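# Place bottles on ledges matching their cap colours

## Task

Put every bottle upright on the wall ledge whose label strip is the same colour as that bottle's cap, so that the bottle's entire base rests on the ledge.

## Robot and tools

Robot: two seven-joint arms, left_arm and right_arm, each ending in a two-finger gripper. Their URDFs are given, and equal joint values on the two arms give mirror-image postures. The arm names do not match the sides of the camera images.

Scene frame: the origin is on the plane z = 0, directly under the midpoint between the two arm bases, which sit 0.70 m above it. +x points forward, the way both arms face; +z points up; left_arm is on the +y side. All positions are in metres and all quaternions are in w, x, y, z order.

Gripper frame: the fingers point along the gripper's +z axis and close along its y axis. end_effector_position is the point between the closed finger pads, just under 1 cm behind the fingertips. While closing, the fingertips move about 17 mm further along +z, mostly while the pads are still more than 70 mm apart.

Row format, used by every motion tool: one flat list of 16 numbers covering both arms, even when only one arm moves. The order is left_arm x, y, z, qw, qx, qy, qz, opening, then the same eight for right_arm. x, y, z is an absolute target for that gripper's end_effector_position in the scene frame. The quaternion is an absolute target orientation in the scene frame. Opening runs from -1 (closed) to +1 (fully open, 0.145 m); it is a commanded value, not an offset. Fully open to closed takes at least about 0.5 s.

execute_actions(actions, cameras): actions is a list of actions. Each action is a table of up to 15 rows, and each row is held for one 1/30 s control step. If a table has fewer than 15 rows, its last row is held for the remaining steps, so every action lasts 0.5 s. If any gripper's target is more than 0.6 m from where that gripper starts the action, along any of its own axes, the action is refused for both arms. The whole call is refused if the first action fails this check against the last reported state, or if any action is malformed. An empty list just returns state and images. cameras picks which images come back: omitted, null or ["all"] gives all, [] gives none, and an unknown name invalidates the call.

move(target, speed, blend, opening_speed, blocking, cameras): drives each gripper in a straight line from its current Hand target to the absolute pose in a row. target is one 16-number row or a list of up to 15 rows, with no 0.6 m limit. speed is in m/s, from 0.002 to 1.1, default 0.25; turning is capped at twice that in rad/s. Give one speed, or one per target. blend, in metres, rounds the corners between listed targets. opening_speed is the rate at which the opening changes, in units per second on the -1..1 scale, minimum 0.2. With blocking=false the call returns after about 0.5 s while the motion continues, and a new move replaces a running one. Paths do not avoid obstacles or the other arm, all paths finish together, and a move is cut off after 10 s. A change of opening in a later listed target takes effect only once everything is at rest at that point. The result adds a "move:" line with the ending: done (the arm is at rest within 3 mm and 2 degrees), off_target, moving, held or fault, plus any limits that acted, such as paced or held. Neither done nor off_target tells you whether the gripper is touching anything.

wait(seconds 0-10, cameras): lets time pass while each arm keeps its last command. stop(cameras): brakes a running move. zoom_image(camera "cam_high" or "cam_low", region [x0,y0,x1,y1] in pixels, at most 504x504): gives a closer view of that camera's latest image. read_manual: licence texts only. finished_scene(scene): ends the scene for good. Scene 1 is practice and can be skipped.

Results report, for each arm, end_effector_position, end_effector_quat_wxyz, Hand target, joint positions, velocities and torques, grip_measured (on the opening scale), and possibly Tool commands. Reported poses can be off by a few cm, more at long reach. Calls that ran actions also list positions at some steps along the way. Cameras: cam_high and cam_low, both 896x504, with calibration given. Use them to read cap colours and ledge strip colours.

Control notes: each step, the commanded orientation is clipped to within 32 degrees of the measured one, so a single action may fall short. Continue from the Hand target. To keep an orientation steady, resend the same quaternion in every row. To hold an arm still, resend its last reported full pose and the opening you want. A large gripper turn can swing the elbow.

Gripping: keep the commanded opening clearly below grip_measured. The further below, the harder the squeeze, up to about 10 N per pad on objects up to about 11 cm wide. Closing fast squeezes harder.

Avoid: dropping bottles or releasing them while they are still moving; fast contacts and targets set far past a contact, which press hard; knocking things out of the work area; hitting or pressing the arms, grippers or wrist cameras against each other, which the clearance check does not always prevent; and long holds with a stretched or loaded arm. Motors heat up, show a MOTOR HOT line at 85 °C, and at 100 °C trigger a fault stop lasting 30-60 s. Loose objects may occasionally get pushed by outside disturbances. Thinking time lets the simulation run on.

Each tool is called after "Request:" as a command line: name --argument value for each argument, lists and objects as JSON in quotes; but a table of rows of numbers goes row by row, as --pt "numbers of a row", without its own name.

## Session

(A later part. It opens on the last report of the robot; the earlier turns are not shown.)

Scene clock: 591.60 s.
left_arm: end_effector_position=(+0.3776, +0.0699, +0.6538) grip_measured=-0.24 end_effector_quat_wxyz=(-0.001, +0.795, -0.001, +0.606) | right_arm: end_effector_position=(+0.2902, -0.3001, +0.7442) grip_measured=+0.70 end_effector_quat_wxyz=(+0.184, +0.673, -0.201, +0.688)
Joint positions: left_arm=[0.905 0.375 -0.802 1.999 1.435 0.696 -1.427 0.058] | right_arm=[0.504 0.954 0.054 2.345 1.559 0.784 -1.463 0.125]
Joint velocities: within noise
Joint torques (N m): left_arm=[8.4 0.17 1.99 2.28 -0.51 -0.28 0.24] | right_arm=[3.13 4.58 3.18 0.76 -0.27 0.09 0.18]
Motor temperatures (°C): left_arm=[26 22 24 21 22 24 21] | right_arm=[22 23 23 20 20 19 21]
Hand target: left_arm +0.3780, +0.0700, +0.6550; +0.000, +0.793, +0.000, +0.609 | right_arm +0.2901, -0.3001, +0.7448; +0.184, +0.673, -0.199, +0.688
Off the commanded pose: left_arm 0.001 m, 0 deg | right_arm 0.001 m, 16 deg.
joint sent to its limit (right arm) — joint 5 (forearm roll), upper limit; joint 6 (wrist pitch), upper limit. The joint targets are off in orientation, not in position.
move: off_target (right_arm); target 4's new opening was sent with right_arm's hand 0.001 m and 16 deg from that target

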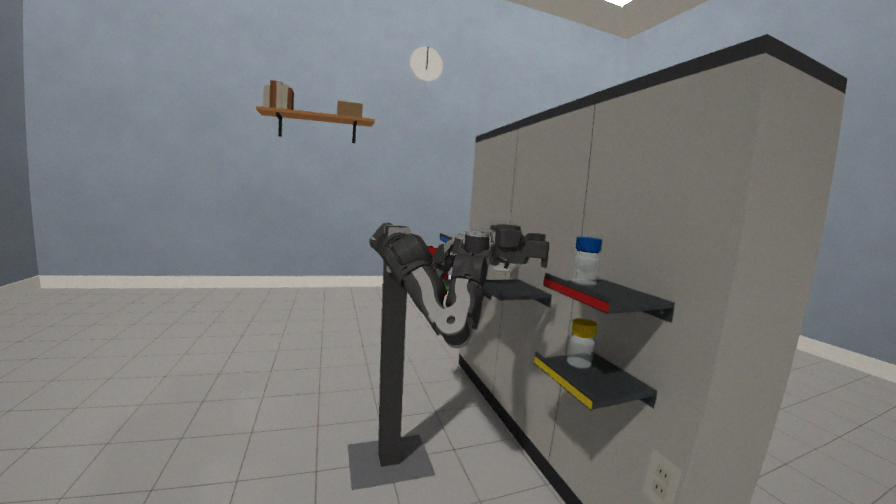

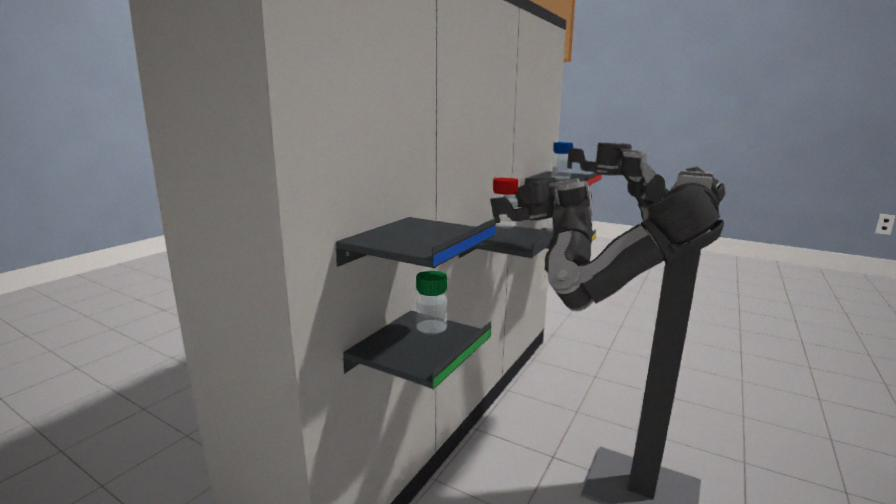

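Request:
move --pt "0.378 0.07 0.622 0 0.7933 0 0.6087 -0.7 0.378 -0.355 0.714 0.158 0.765 -0.208 0.589 0.7" --pt "0.378 0.07 0.604 0 0.7933 0 0.6087 -0.7 0.378 -0.355 0.714 0.158 0.765 -0.208 0.589 -0.7" --speed '[0.15,0.05]' --opening_speed 1.5

Request:
zoom_image --camera "cam_high" --region '[440, 200, 680, 400]'

Request:
zoom_image --camera "cam_low" --region '[400, 100, 700, 320]'

Scene clock: 602.93 s.
left_arm: end_effector_position=(+0.3781, +0.0712, +0.6126) grip_measured=-0.24 end_effector_quat_wxyz=(-0.001, +0.785, +0.004, +0.620) | right_arm: end_effector_position=(+0.3780, -0.3555, +0.7143) grip_measured=-0.30 end_effector_quat_wxyz=(+0.158, +0.759, -0.209, +0.595)
Joint positions: left_arm=[0.79 0.445 -0.91 1.98 1.226 0.525 -1.281 0.058] | right_arm=[0.839 1.027 -0.276 1.768 1.559 0.785 -1.118 0.053]
Joint velocities: within noise
Joint torques (N m): left_arm=[5.21 0.36 1.47 1.1 0.05 -0.18 0.32] | right_arm=[5.42 4.36 2.3 1.5 -0.23 -0.13 0.04]
Motor temperatures (°C): left_arm=[27 22 24 21 22 24 21] | right_arm=[22 24 23 20 20 19 21]
Hand target: left_arm +0.3778, +0.0700, +0.6040; +0.000, +0.793, +0.000, +0.609 | right_arm +0.3781, -0.3550, +0.7139; +0.159, +0.761, -0.207, +0.594
Off the commanded pose: left_arm 0.009 m, 2 deg | right_arm 0.001 m, 1 deg.
joint sent to its limit (right arm) — joint 5 (forearm roll), upper limit; joint 6 (wrist pitch), upper limit. The joint targets still meet the commanded pose.
move: off_target (left_arm)

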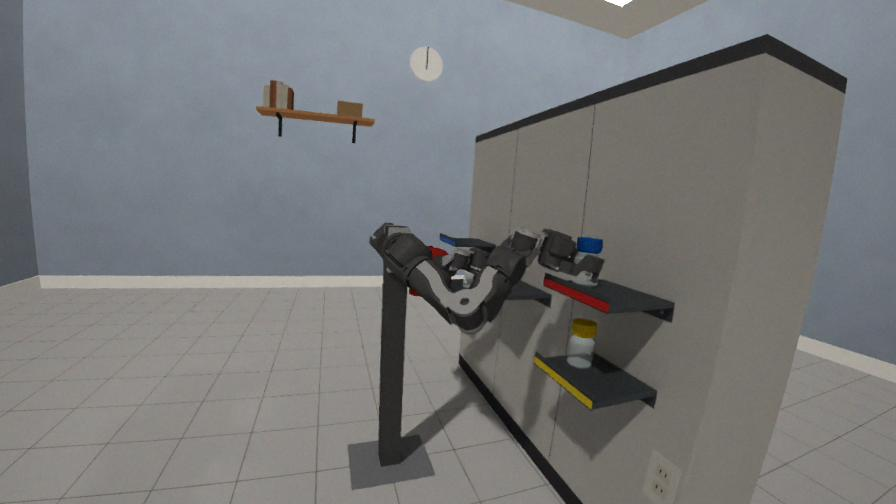

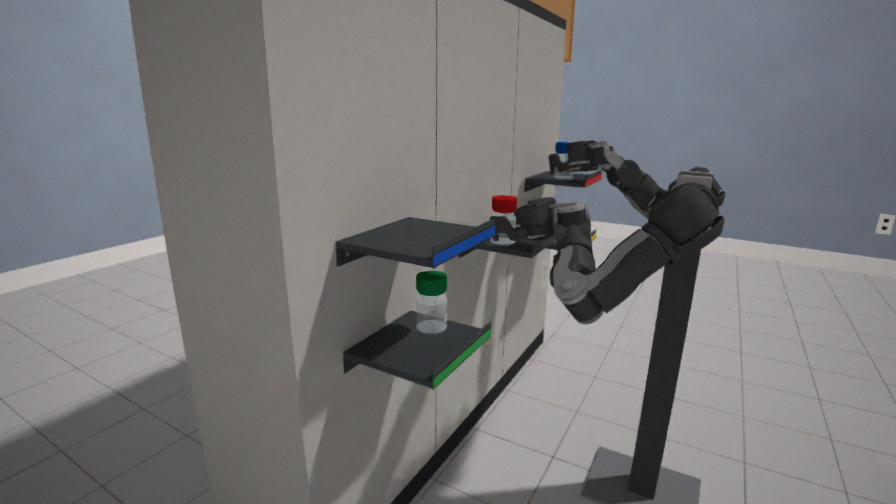

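Scaled by 2.100 from the camera's 896x504 image, which has a finer 1280x720 frame.

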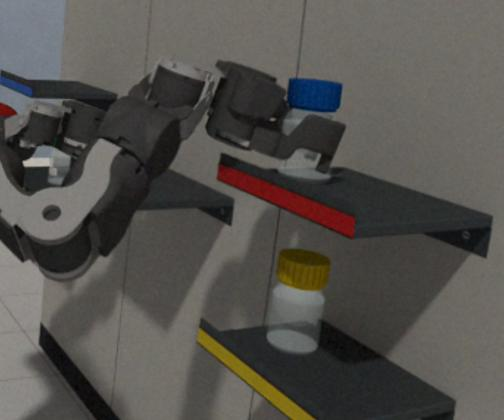

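Scaled by 1.680 from the camera's 896x504 image, which has a finer 1280x720 frame.

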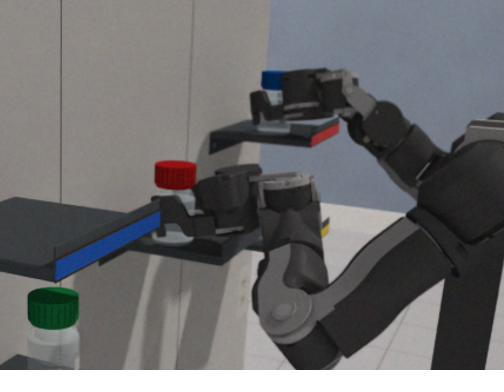

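Request:
move --pt "0.378 0.07 0.610 0 0.7933 0 0.6087 -0.7 0.378 -0.355 0.714 0.158 0.765 -0.208 0.589 -0.7" --pt "0.378 0.07 0.610 0 0.7933 0 0.6087 0.15 0.378 -0.355 0.716 0.158 0.765 -0.208 0.589 -0.7" --pt "0.285 0.08 0.645 0 0.7933 0 0.6087 0.15 0.378 -0.355 0.765 0.158 0.765 -0.208 0.589 -0.7" --pt "0.26 0.20 0.66 0 0.7933 0 0.6087 0.15 0.36 -0.1 0.765 0 0.7933 0 0.6087 -0.7" --pt "0.26 0.20 0.66 0 0.7933 0 0.6087 0.15 0.378 -0.07 0.655 0 0.7933 0 0.6087 -0.7" --pt "0.26 0.20 0.66 0 0.7933 0 0.6087 0.15 0.378 -0.07 0.624 0 0.7933 0 0.6087 -0.7" --speed '[0.05,0.1,0.2,0.25,0.2,0.1]' --opening_speed 1.5

Request:
zoom_image --camera "cam_high" --region '[440, 200, 680, 400]'

Request:
zoom_image --camera "cam_low" --region '[400, 100, 700, 320]'

Scene clock: 621.93 s.
left_arm: end_effector_position=(+0.2609, +0.1992, +0.6605) grip_measured=+0.15 end_effector_quat_wxyz=(-0.249, +0.639, +0.206, +0.698) | right_arm: end_effector_position=(+0.3777, -0.0707, +0.6215) grip_measured=-0.30 end_effector_quat_wxyz=(+0.002, +0.797, +0.001, +0.604)
Joint positions: left_arm=[0.238 0.38 -0.603 2.432 0.493 0.781 -1.579 0.087] | right_arm=[0.813 0.415 -0.858 1.987 1.306 0.612 -1.328 0.053]
Joint velocities: within noise
Joint torques (N m): left_arm=[3.44 0.91 0.73 3.02 -0.32 0 0.04] | right_arm=[6.37 -0.22 2.71 2.4 -0.67 -0.23 0.17]
Motor temperatures (°C): left_arm=[26 21 24 21 22 24 21] | right_arm=[23 24 23 20 20 19 21]
Hand target: left_arm +0.2606, +0.1997, +0.6597; -0.252, +0.640, +0.206, +0.696 | right_arm +0.3780, -0.0700, +0.6241; +0.000, +0.793, +0.000, +0.609
Off the commanded pose: left_arm 0.001 m, 43 deg; orientation clipped | right_arm 0.003 m, 1 deg.
joint read past its limit (left arm) — joint 4 (elbow), upper limit, where the elbow is as bent as it goes.
joint sent to its limit (left arm) — joint 4 (elbow), upper limit, where the elbow is as bent as it goes; joint 6 (wrist pitch), upper limit; joint 7 (wrist yaw), lower limit. The joint targets are off in orientation, not in position.
move: off_target (left_arm); limits=paced

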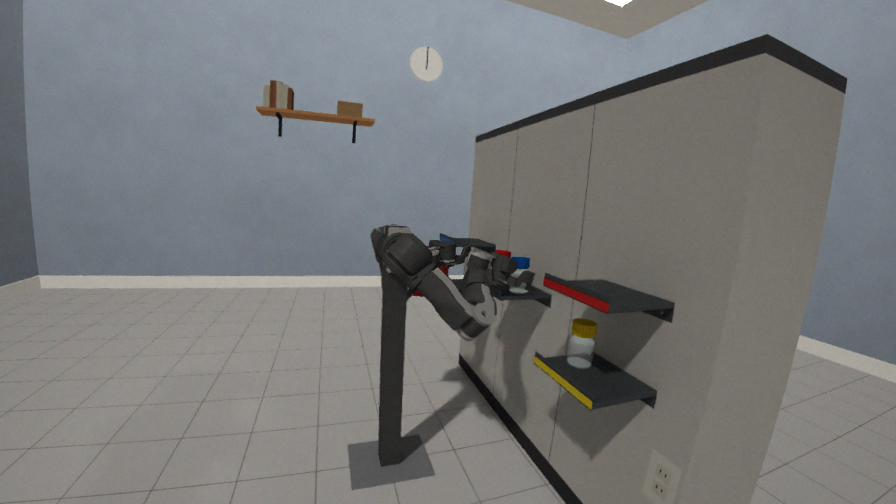

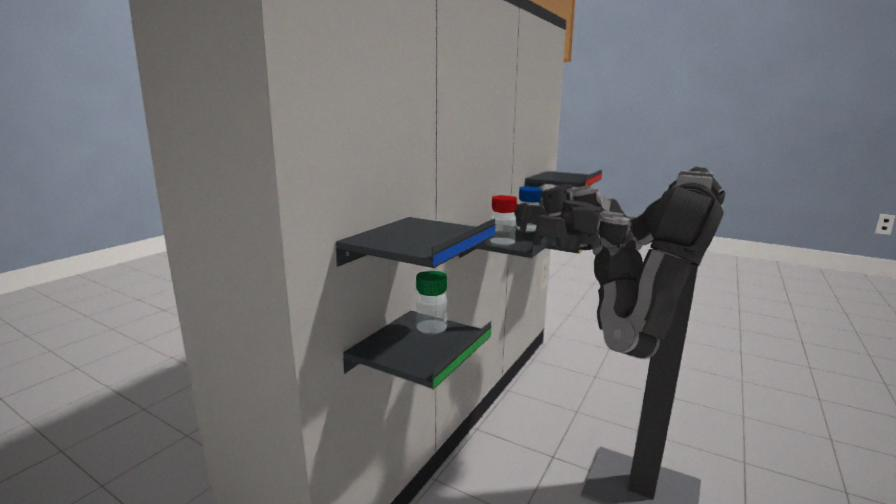

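Scaled by 2.100 from the camera's 896x504 image, which has a finer 1280x720 frame.

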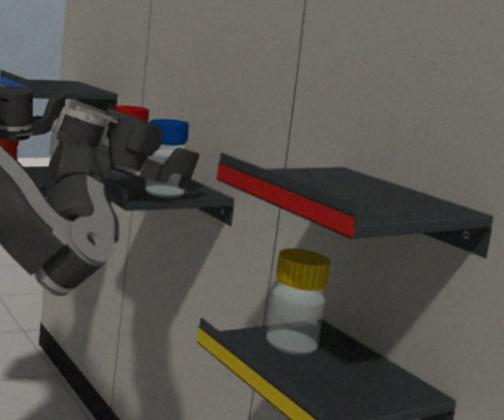

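Scaled by 1.680 from the camera's 896x504 image, which has a finer 1280x720 frame.

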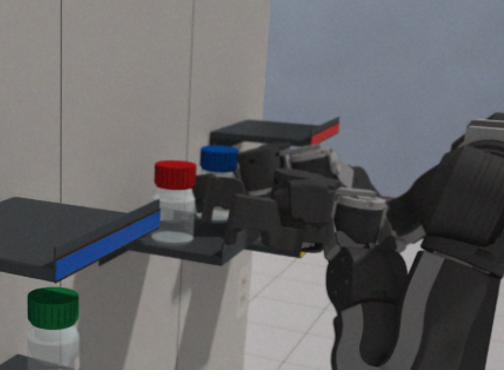

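Request:
move --pt "0.26 0.24 0.64 -0.0749 0.8121 0.1069 0.5687 0.15 0.378 -0.07 0.606 0 0.7933 0 0.6087 -0.7" --pt "0.26 0.24 0.64 -0.0749 0.8121 0.1069 0.5687 0.15 0.378 -0.07 0.610 0 0.7933 0 0.6087 -0.7" --pt "0.26 0.24 0.64 -0.0749 0.8121 0.1069 0.5687 0.15 0.378 -0.07 0.610 0 0.7933 0 0.6087 0.15" --pt "0.26 0.24 0.64 -0.0749 0.8121 0.1069 0.5687 0.15 0.285 -0.09 0.645 0 0.7933 0 0.6087 0.15" --pt "0.29 0.10 0.68 0 0.8191 0 0.5736 0.15 0.265 -0.26 0.60 0.1484 0.7912 -0.2120 0.5540 0.15" --pt "0.30 -0.025 0.66 0.1484 0.7912 -0.2120 0.5540 0.15 0.265 -0.285 0.60 0.1484 0.7912 -0.2120 0.5540 0.15" --speed '[0.05,0.1,0.1,0.2,0.25,0.25]' --opening_speed 1.5

Request:
zoom_image --camera "cam_high" --region '[440, 200, 680, 400]'

Request:
zoom_image --camera "cam_low" --region '[400, 100, 700, 320]'

Scene clock: 654.50 s.
left_arm: end_effector_position=(+0.2910, +0.0959, +0.6793) grip_measured=+0.15 end_effector_quat_wxyz=(-0.015, +0.707, +0.074, +0.703) | right_arm: end_effector_position=(+0.2668, -0.2600, +0.5989) grip_measured=+0.15 end_effector_quat_wxyz=(+0.188, +0.775, -0.239, +0.555)
Joint positions: left_arm=[0.553 0.282 -0.764 2.432 0.983 0.781 -1.579 0.087] | right_arm=[0.06 0.553 -0.109 2.441 1.195 0.784 -1.566 0.087]
Joint velocities: within noise
Joint torques (N m): left_arm=[5.68 0.22 0.55 2.13 -0.18 0 0.1] | right_arm=[2.52 3.2 2.26 2.56 -0.28 0.14 -0.02]
Motor temperatures (°C): left_arm=[24 21 23 22 22 24 21] | right_arm=[23 23 23 20 21 19 21]
Hand target: left_arm +0.2912, +0.0958, +0.6790; -0.017, +0.708, +0.072, +0.703 | right_arm +0.2665, -0.2611, +0.5993; +0.189, +0.774, -0.239, +0.554
Off the commanded pose: left_arm 0.123 m, 43 deg; orientation clipped | right_arm 0.025 m, 6 deg.
joint read past its limit (left arm) — joint 4 (elbow), upper limit, where the elbow is as bent as it goes.
joint sent to its limit (left arm) — joint 4 (elbow), upper limit, where the elbow is as bent as it goes; joint 6 (wrist pitch), upper limit; joint 7 (wrist yaw), lower limit.
joint sent to its limit (right arm) — joint 4 (elbow), upper limit, where the elbow is as bent as it goes; joint 6 (wrist pitch), upper limit; joint 7 (wrist yaw), lower limit.
move: off_target (left_arm, right_arm; path cut at 10 s); path passed 5 of 6 targets; target 3's new opening was sent with right_arm's hand 0.008 m and 2 deg from that target; limits=paced

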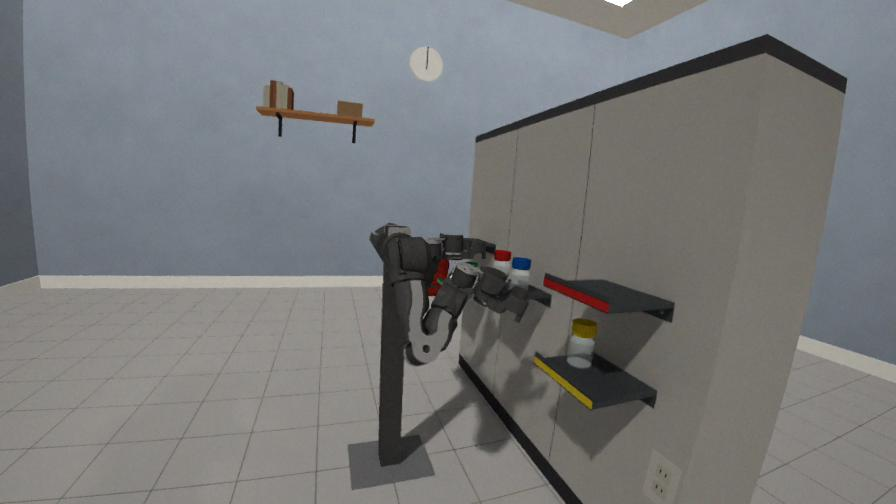

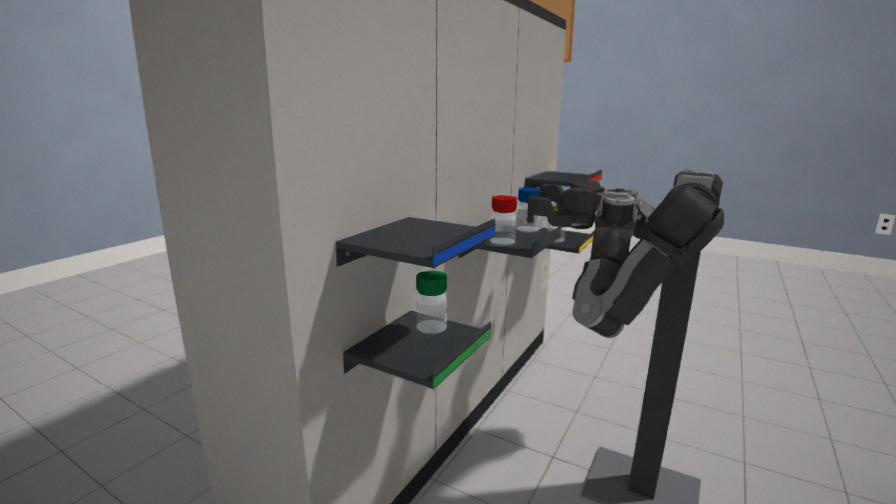

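Scaled by 2.100 from the camera's 896x504 image, which has a finer 1280x720 frame.

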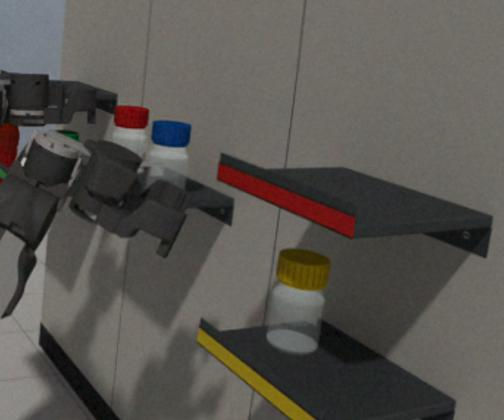

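Scaled by 1.680 from the camera's 896x504 image, which has a finer 1280x720 frame.

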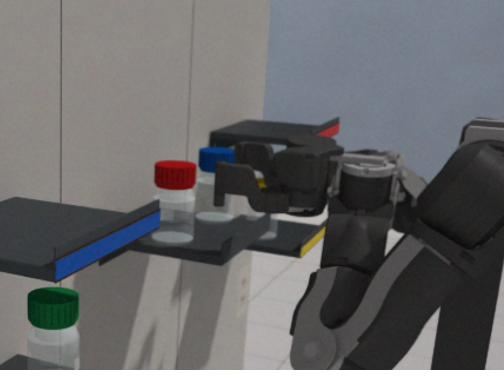

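Request:
move --pt "0.30 0.05 0.67 0.1 0.79 -0.14 0.58 0.15 0.27 -0.285 0.57 0.1484 0.7912 -0.2120 0.5540 0.15" --pt "0.315 -0.035 0.65 0.1484 0.7912 -0.2120 0.5540 0.15 0.27 -0.285 0.57 0.1484 0.7912 -0.2120 0.5540 0.15" --speed 0.2

Scene clock: 669.77 s.
left_arm: end_effector_position=(+0.3157, -0.0339, +0.6501) grip_measured=+0.15 end_effector_quat_wxyz=(+0.149, +0.785, -0.207, +0.565) | right_arm: end_effector_position=(+0.2696, -0.2841, +0.5692) grip_measured=+0.15 end_effector_quat_wxyz=(+0.149, +0.793, -0.211, +0.552)
Joint positions: left_arm=[0.945 0.284 -0.926 2.122 1.584 0.782 -1.251 0.087] | right_arm=[-0.223 0.719 0.102 2.372 1.176 0.599 -1.183 0.087]
Joint velocities: within noise
Joint torques (N m): left_arm=[7.79 -0.67 1.7 1.8 -0.17 -0.22 0.23] | right_arm=[1.75 4.18 3.07 2.39 -0.38 -0.25 0.2]
Motor temperatures (°C): left_arm=[25 21 23 22 22 24 21] | right_arm=[22 23 23 20 21 19 21]
Hand target: left_arm +0.3150, -0.0351, +0.6497; +0.151, +0.785, -0.210, +0.563 | right_arm +0.2700, -0.2851, +0.5700; +0.149, +0.791, -0.212, +0.554
Off the commanded pose: left_arm 0.001 m, 2 deg | right_arm 0.001 m, 0 deg.
joint sent to its limit (left arm) — joint 5 (forearm roll), upper limit; joint 6 (wrist pitch), upper limit. The joint targets still meet the commanded pose.
move: done

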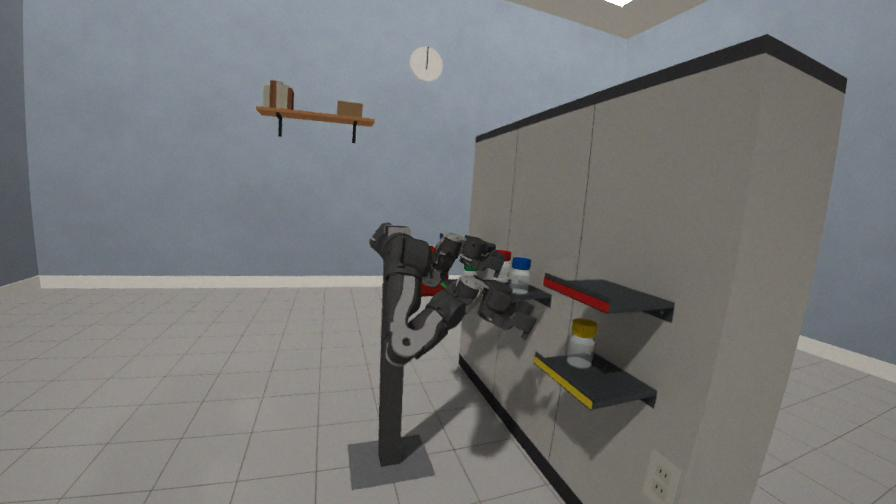

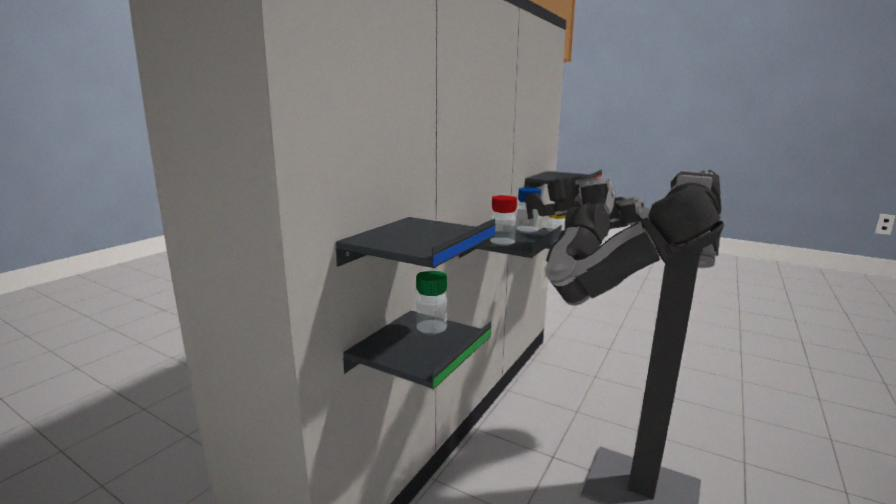

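Request:
move --pt "0.378 -0.07 0.613 0.158 0.765 -0.208 0.589 0.15 0.27 -0.285 0.57 0.1484 0.7912 -0.2120 0.5540 0.15" --pt "0.378 -0.07 0.613 0.158 0.765 -0.208 0.589 -0.7 0.27 -0.285 0.57 0.1484 0.7912 -0.2120 0.5540 0.15" --pt "0.375 -0.07 0.77 0.158 0.765 -0.208 0.589 -0.7 0.27 -0.285 0.57 0.1484 0.7912 -0.2120 0.5540 0.15" --pt "0.36 0.12 0.775 0 0.7933 0 0.6087 -0.7 0.27 -0.285 0.57 0.1484 0.7912 -0.2120 0.5540 0.15" --pt "0.378 0.355 0.765 -0.158 0.765 0.208 0.589 -0.7 0.27 -0.285 0.57 0.1484 0.7912 -0.2120 0.5540 0.15" --pt "0.378 0.355 0.725 -0.158 0.765 0.208 0.589 -0.7 0.27 -0.285 0.57 0.1484 0.7912 -0.2120 0.5540 0.15" --speed '[0.2,0.2,0.2,0.25,0.25,0.15]' --opening_speed 1.5

Request:
zoom_image --camera "cam_high" --region '[400, 200, 600, 320]'

Request:
zoom_image --camera "cam_low" --region '[330, 100, 630, 320]'

Scene clock: 693.37 s.
left_arm: end_effector_position=(+0.3782, +0.3563, +0.7231) grip_measured=-0.25 end_effector_quat_wxyz=(-0.164, +0.757, +0.207, +0.597) | right_arm: end_effector_position=(+0.2696, -0.2841, +0.5692) grip_measured=+0.15 end_effector_quat_wxyz=(+0.148, +0.793, -0.211, +0.552)
Joint positions: left_arm=[0.9 1.049 -0.33 1.757 1.584 0.782 -1.13 0.057] | right_arm=[-0.223 0.719 0.102 2.372 1.176 0.599 -1.183 0.087]
Joint velocities: within noise
Joint torques (N m): left_arm=[7.71 3.18 3.34 2.18 -0.15 -0.3 0.16] | right_arm=[1.65 4.23 3.04 2.43 -0.44 -0.27 0.18]
Motor temperatures (°C): left_arm=[27 21 24 21 22 24 21] | right_arm=[22 23 23 20 21 20 21]
Hand target: left_arm +0.3781, +0.3551, +0.7248; -0.161, +0.756, +0.206, +0.600 | right_arm +0.2700, -0.2850, +0.5699; +0.148, +0.791, -0.212, +0.554
Off the commanded pose: left_arm 0.002 m, 1 deg | right_arm 0.001 m, 0 deg.
joint sent to its limit (left arm) — joint 5 (forearm roll), upper limit; joint 6 (wrist pitch), upper limit. The joint targets still meet the commanded pose.
move: done

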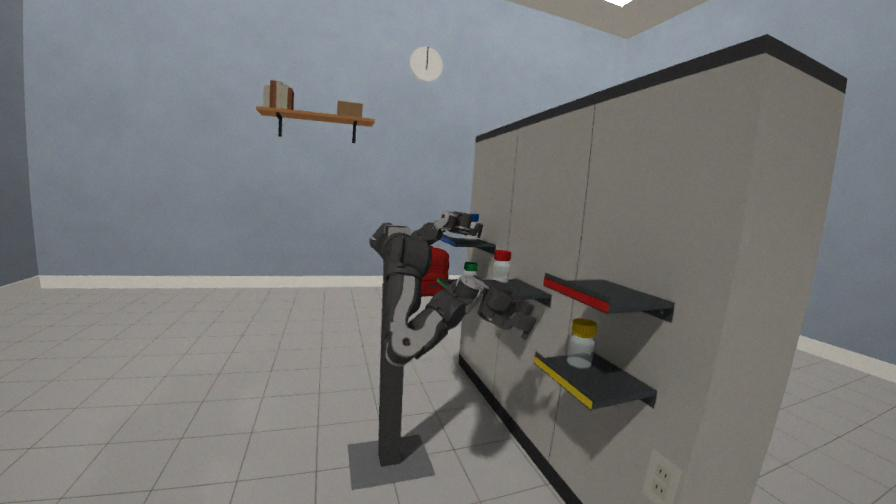

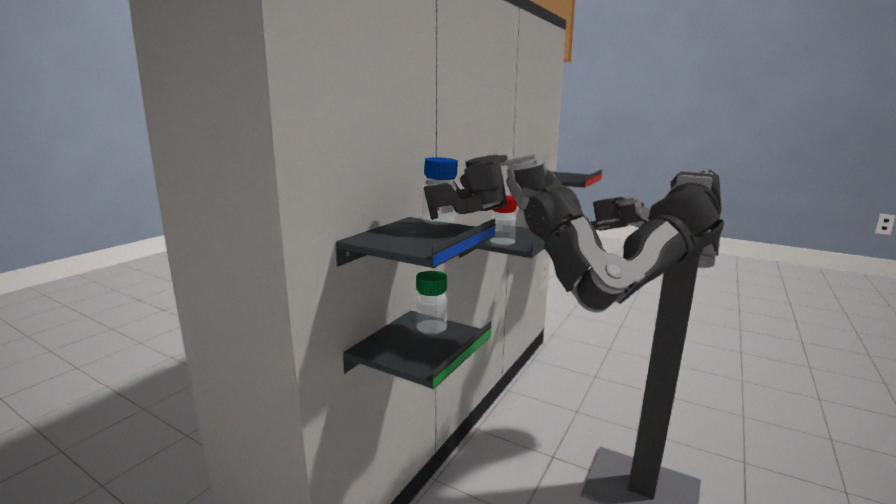

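Scaled by 2.520 from the camera's 896x504 image, which has a finer 1280x720 frame.

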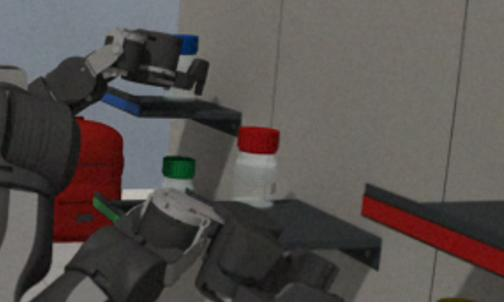

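Scaled by 1.680 from the camera's 896x504 image, which has a finer 1280x720 frame.

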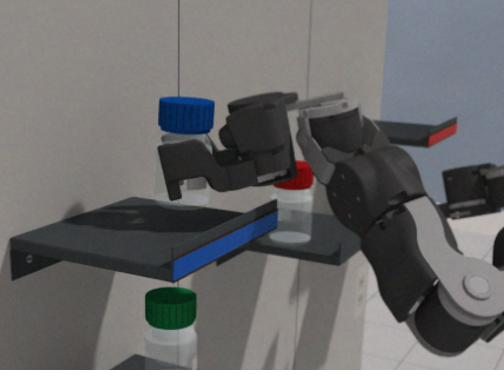

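Request:
move --pt "0.378 0.355 0.708 -0.158 0.765 0.208 0.589 -0.7 0.28 -0.14 0.65 0 0.7933 0 0.6087 0.15" --pt "0.378 0.355 0.710 -0.158 0.765 0.208 0.589 0.5 0.28 -0.14 0.65 0 0.7933 0 0.6087 0.15" --pt "0.30 0.31 0.733 -0.158 0.765 0.208 0.589 0.5 0.31 0.03 0.65 -0.158 0.765 0.208 0.589 0.15" --pt "0.30 0.31 0.743 -0.158 0.765 0.208 0.589 0.5 0.378 0.071 0.613 -0.158 0.765 0.208 0.589 0.15" --pt "0.30 0.31 0.743 -0.158 0.765 0.208 0.589 0.5 0.378 0.071 0.613 -0.158 0.765 0.208 0.589 -0.7" --speed '[0.1,0.1,0.2,0.2,0.2]' --opening_speed 1.5

Request:
zoom_image --camera "cam_high" --region '[400, 200, 600, 320]'

Request:
zoom_image --camera "cam_low" --region '[330, 100, 630, 320]'

Scene clock: 717.23 s.
left_arm: end_effector_position=(+0.3002, +0.3094, +0.7431) grip_measured=+0.50 end_effector_quat_wxyz=(-0.177, +0.687, +0.196, +0.677) | right_arm: end_effector_position=(+0.3785, +0.0701, +0.6124) grip_measured=-0.24 end_effector_quat_wxyz=(-0.156, +0.766, +0.207, +0.588)
Joint positions: left_arm=[0.505 0.994 0.071 2.279 1.584 0.781 -1.389 0.112] | right_arm=[0.961 0.201 -1.06 1.715 1.186 0.582 -0.807 0.057]
Joint velocities: within noise
Joint torques (N m): left_arm=[5.5 4.58 1.09 0.47 -0.19 -0.11 -0.04] | right_arm=[6.34 -1.31 3.07 2.55 -0.32 -0.42 0.14]
Motor temperatures (°C): left_arm=[27 22 25 21 22 24 21] | right_arm=[22 23 23 20 21 20 21]
Hand target: left_arm +0.3002, +0.3100, +0.7427; -0.180, +0.688, +0.196, +0.676 | right_arm +0.3780, +0.0710, +0.6129; -0.158, +0.765, +0.208, +0.589
Off the commanded pose: left_arm 0.001 m, 14 deg | right_arm 0.001 m, 0 deg.
joint sent to its limit (left arm) — joint 5 (forearm roll), upper limit; joint 6 (wrist pitch), upper limit. The joint targets are off in orientation, not in position.
move: off_target (left_arm)

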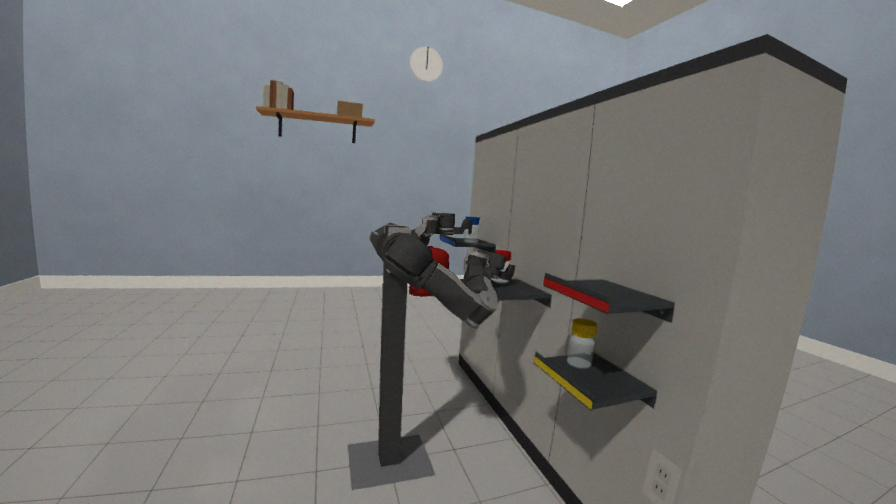

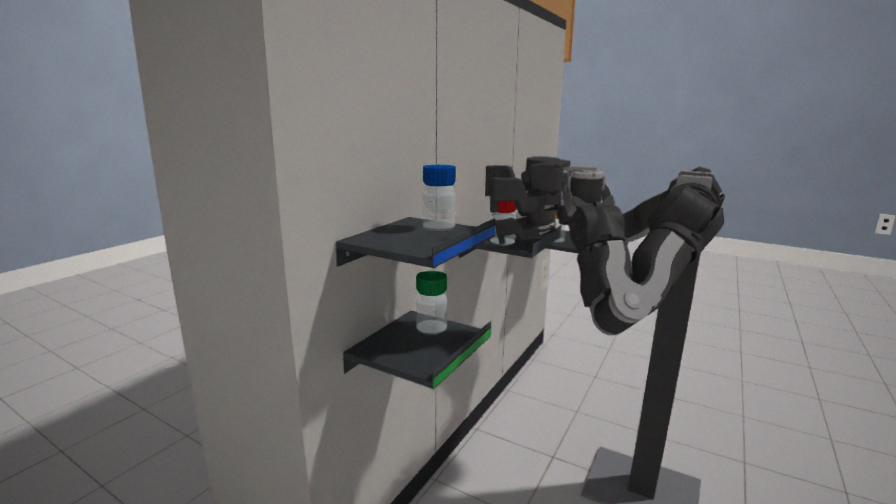

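Scaled by 2.520 from the camera's 896x504 image, which has a finer 1280x720 frame.

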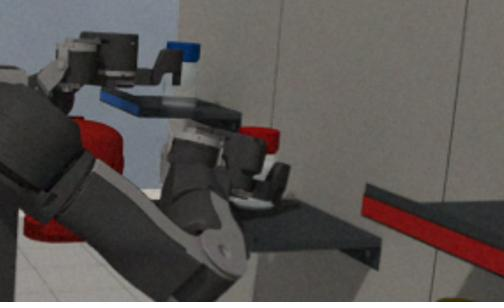

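Scaled by 1.680 from the camera's 896x504 image, which has a finer 1280x720 frame.

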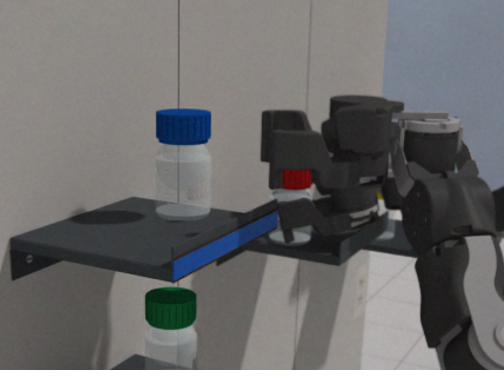

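Now red to the right high ledge; left held still.

Request:
move --pt "0.30 0.31 0.743 -0.177 0.687 0.196 0.677 0.5 0.375 0.065 0.69 -0.158 0.765 0.208 0.589 -0.7" --pt "0.30 0.31 0.743 -0.177 0.687 0.196 0.677 0.5 0.36 -0.12 0.77 0 0.7933 0 0.6087 -0.7" --pt "0.30 0.31 0.743 -0.177 0.687 0.196 0.677 0.5 0.378 -0.355 0.76 0.158 0.765 -0.208 0.589 -0.7" --pt "0.30 0.31 0.743 -0.177 0.687 0.196 0.677 0.5 0.378 -0.355 0.722 0.158 0.765 -0.208 0.589 -0.7" --pt "0.30 0.31 0.743 -0.177 0.687 0.196 0.677 0.5 0.378 -0.355 0.708 0.158 0.765 -0.208 0.589 -0.7" --pt "0.30 0.31 0.743 -0.177 0.687 0.196 0.677 0.5 0.378 -0.355 0.710 0.158 0.765 -0.208 0.589 0.5" --pt "0.30 0.31 0.743 -0.177 0.687 0.196 0.677 0.5 0.30 -0.31 0.733 0.158 0.765 -0.208 0.589 0.5" --speed '[0.2,0.25,0.25,0.15,0.08,0.1,0.2]' --opening_speed 1.5

Request:
zoom_image --camera "cam_high" --region '[440, 200, 680, 400]'

Request:
zoom_image --camera "cam_low" --region '[330, 100, 630, 350]'

Scene clock: 738.27 s.
left_arm: end_effector_position=(+0.3001, +0.3096, +0.7433) grip_measured=+0.50 end_effector_quat_wxyz=(-0.177, +0.687, +0.196, +0.677) | right_arm: end_effector_position=(+0.3005, -0.3098, +0.7326) grip_measured=+0.50 end_effector_quat_wxyz=(+0.177, +0.694, -0.195, +0.670)
Joint positions: left_arm=[0.505 0.994 0.072 2.279 1.584 0.781 -1.389 0.112] | right_arm=[0.451 0.977 0.093 2.285 1.559 0.785 -1.373 0.112]
Joint velocities: within noise
Joint torques (N m): left_arm=[4.34 4.29 2.19 0.73 -0.25 -0.17 0.14] | right_arm=[3.84 3.86 2.45 0.95 -0.3 0.01 -0.15]
Motor temperatures (°C): left_arm=[26 22 24 21 22 23 21] | right_arm=[23 23 24 20 21 20 21]
Hand target: left_arm +0.3000, +0.3100, +0.7430; -0.177, +0.687, +0.196, +0.677 | right_arm +0.3002, -0.3101, +0.7327; +0.178, +0.694, -0.196, +0.669
Off the commanded pose: left_arm 0.000 m, 0 deg | right_arm 0.001 m, 13 deg.
joint sent to its limit (right arm) — joint 5 (forearm roll), upper limit; joint 6 (wrist pitch), upper limit. The joint targets are off in orientation, not in position.
move: off_target (right_arm)

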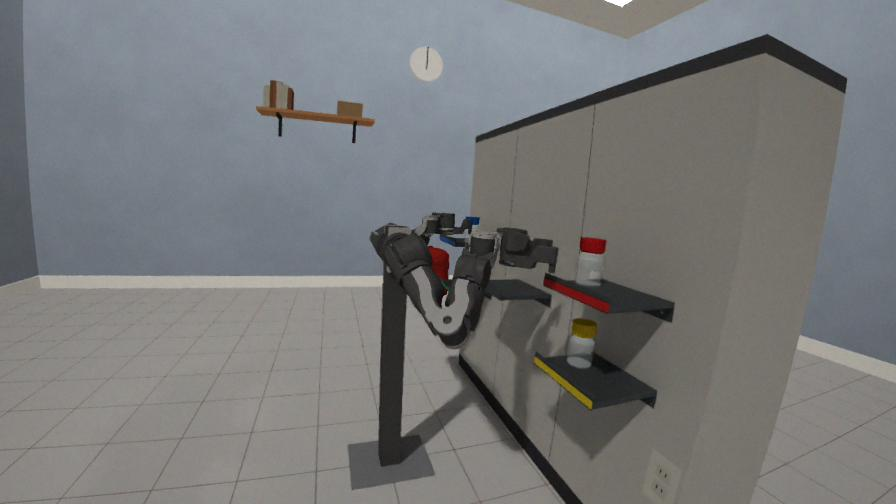

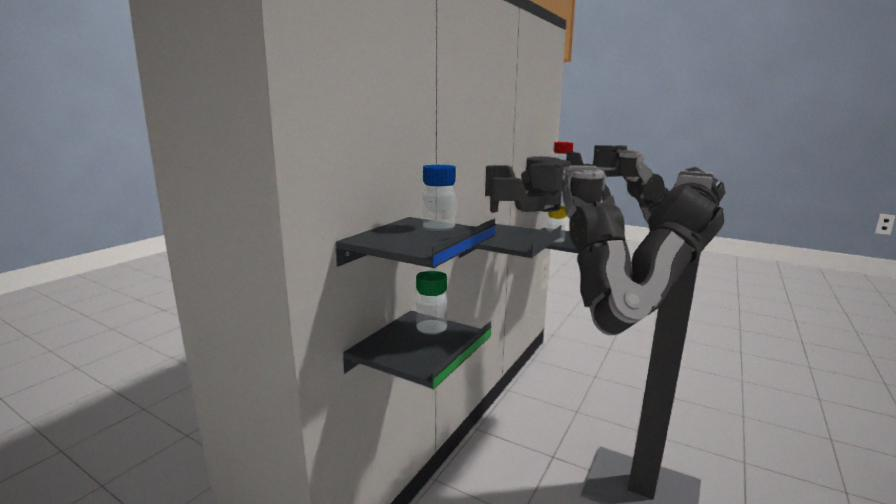

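Scaled by 2.100 from the camera's 896x504 image, which has a finer 1280x720 frame.

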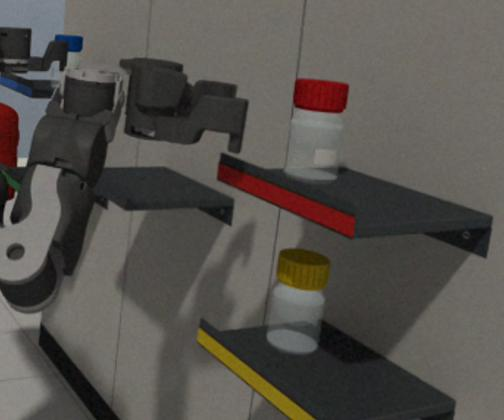

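Scaled by 1.680 from the camera's 896x504 image, which has a finer 1280x720 frame.

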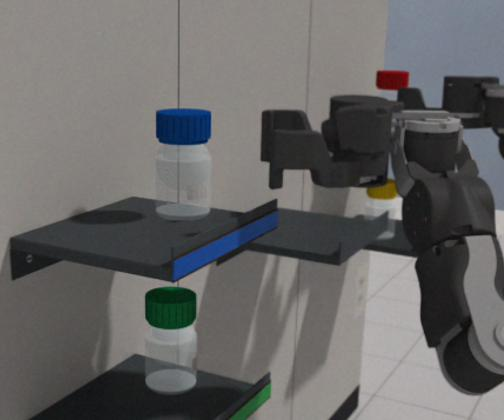

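Request:
finished_scene --scene 1

The scene is finished: the task was done.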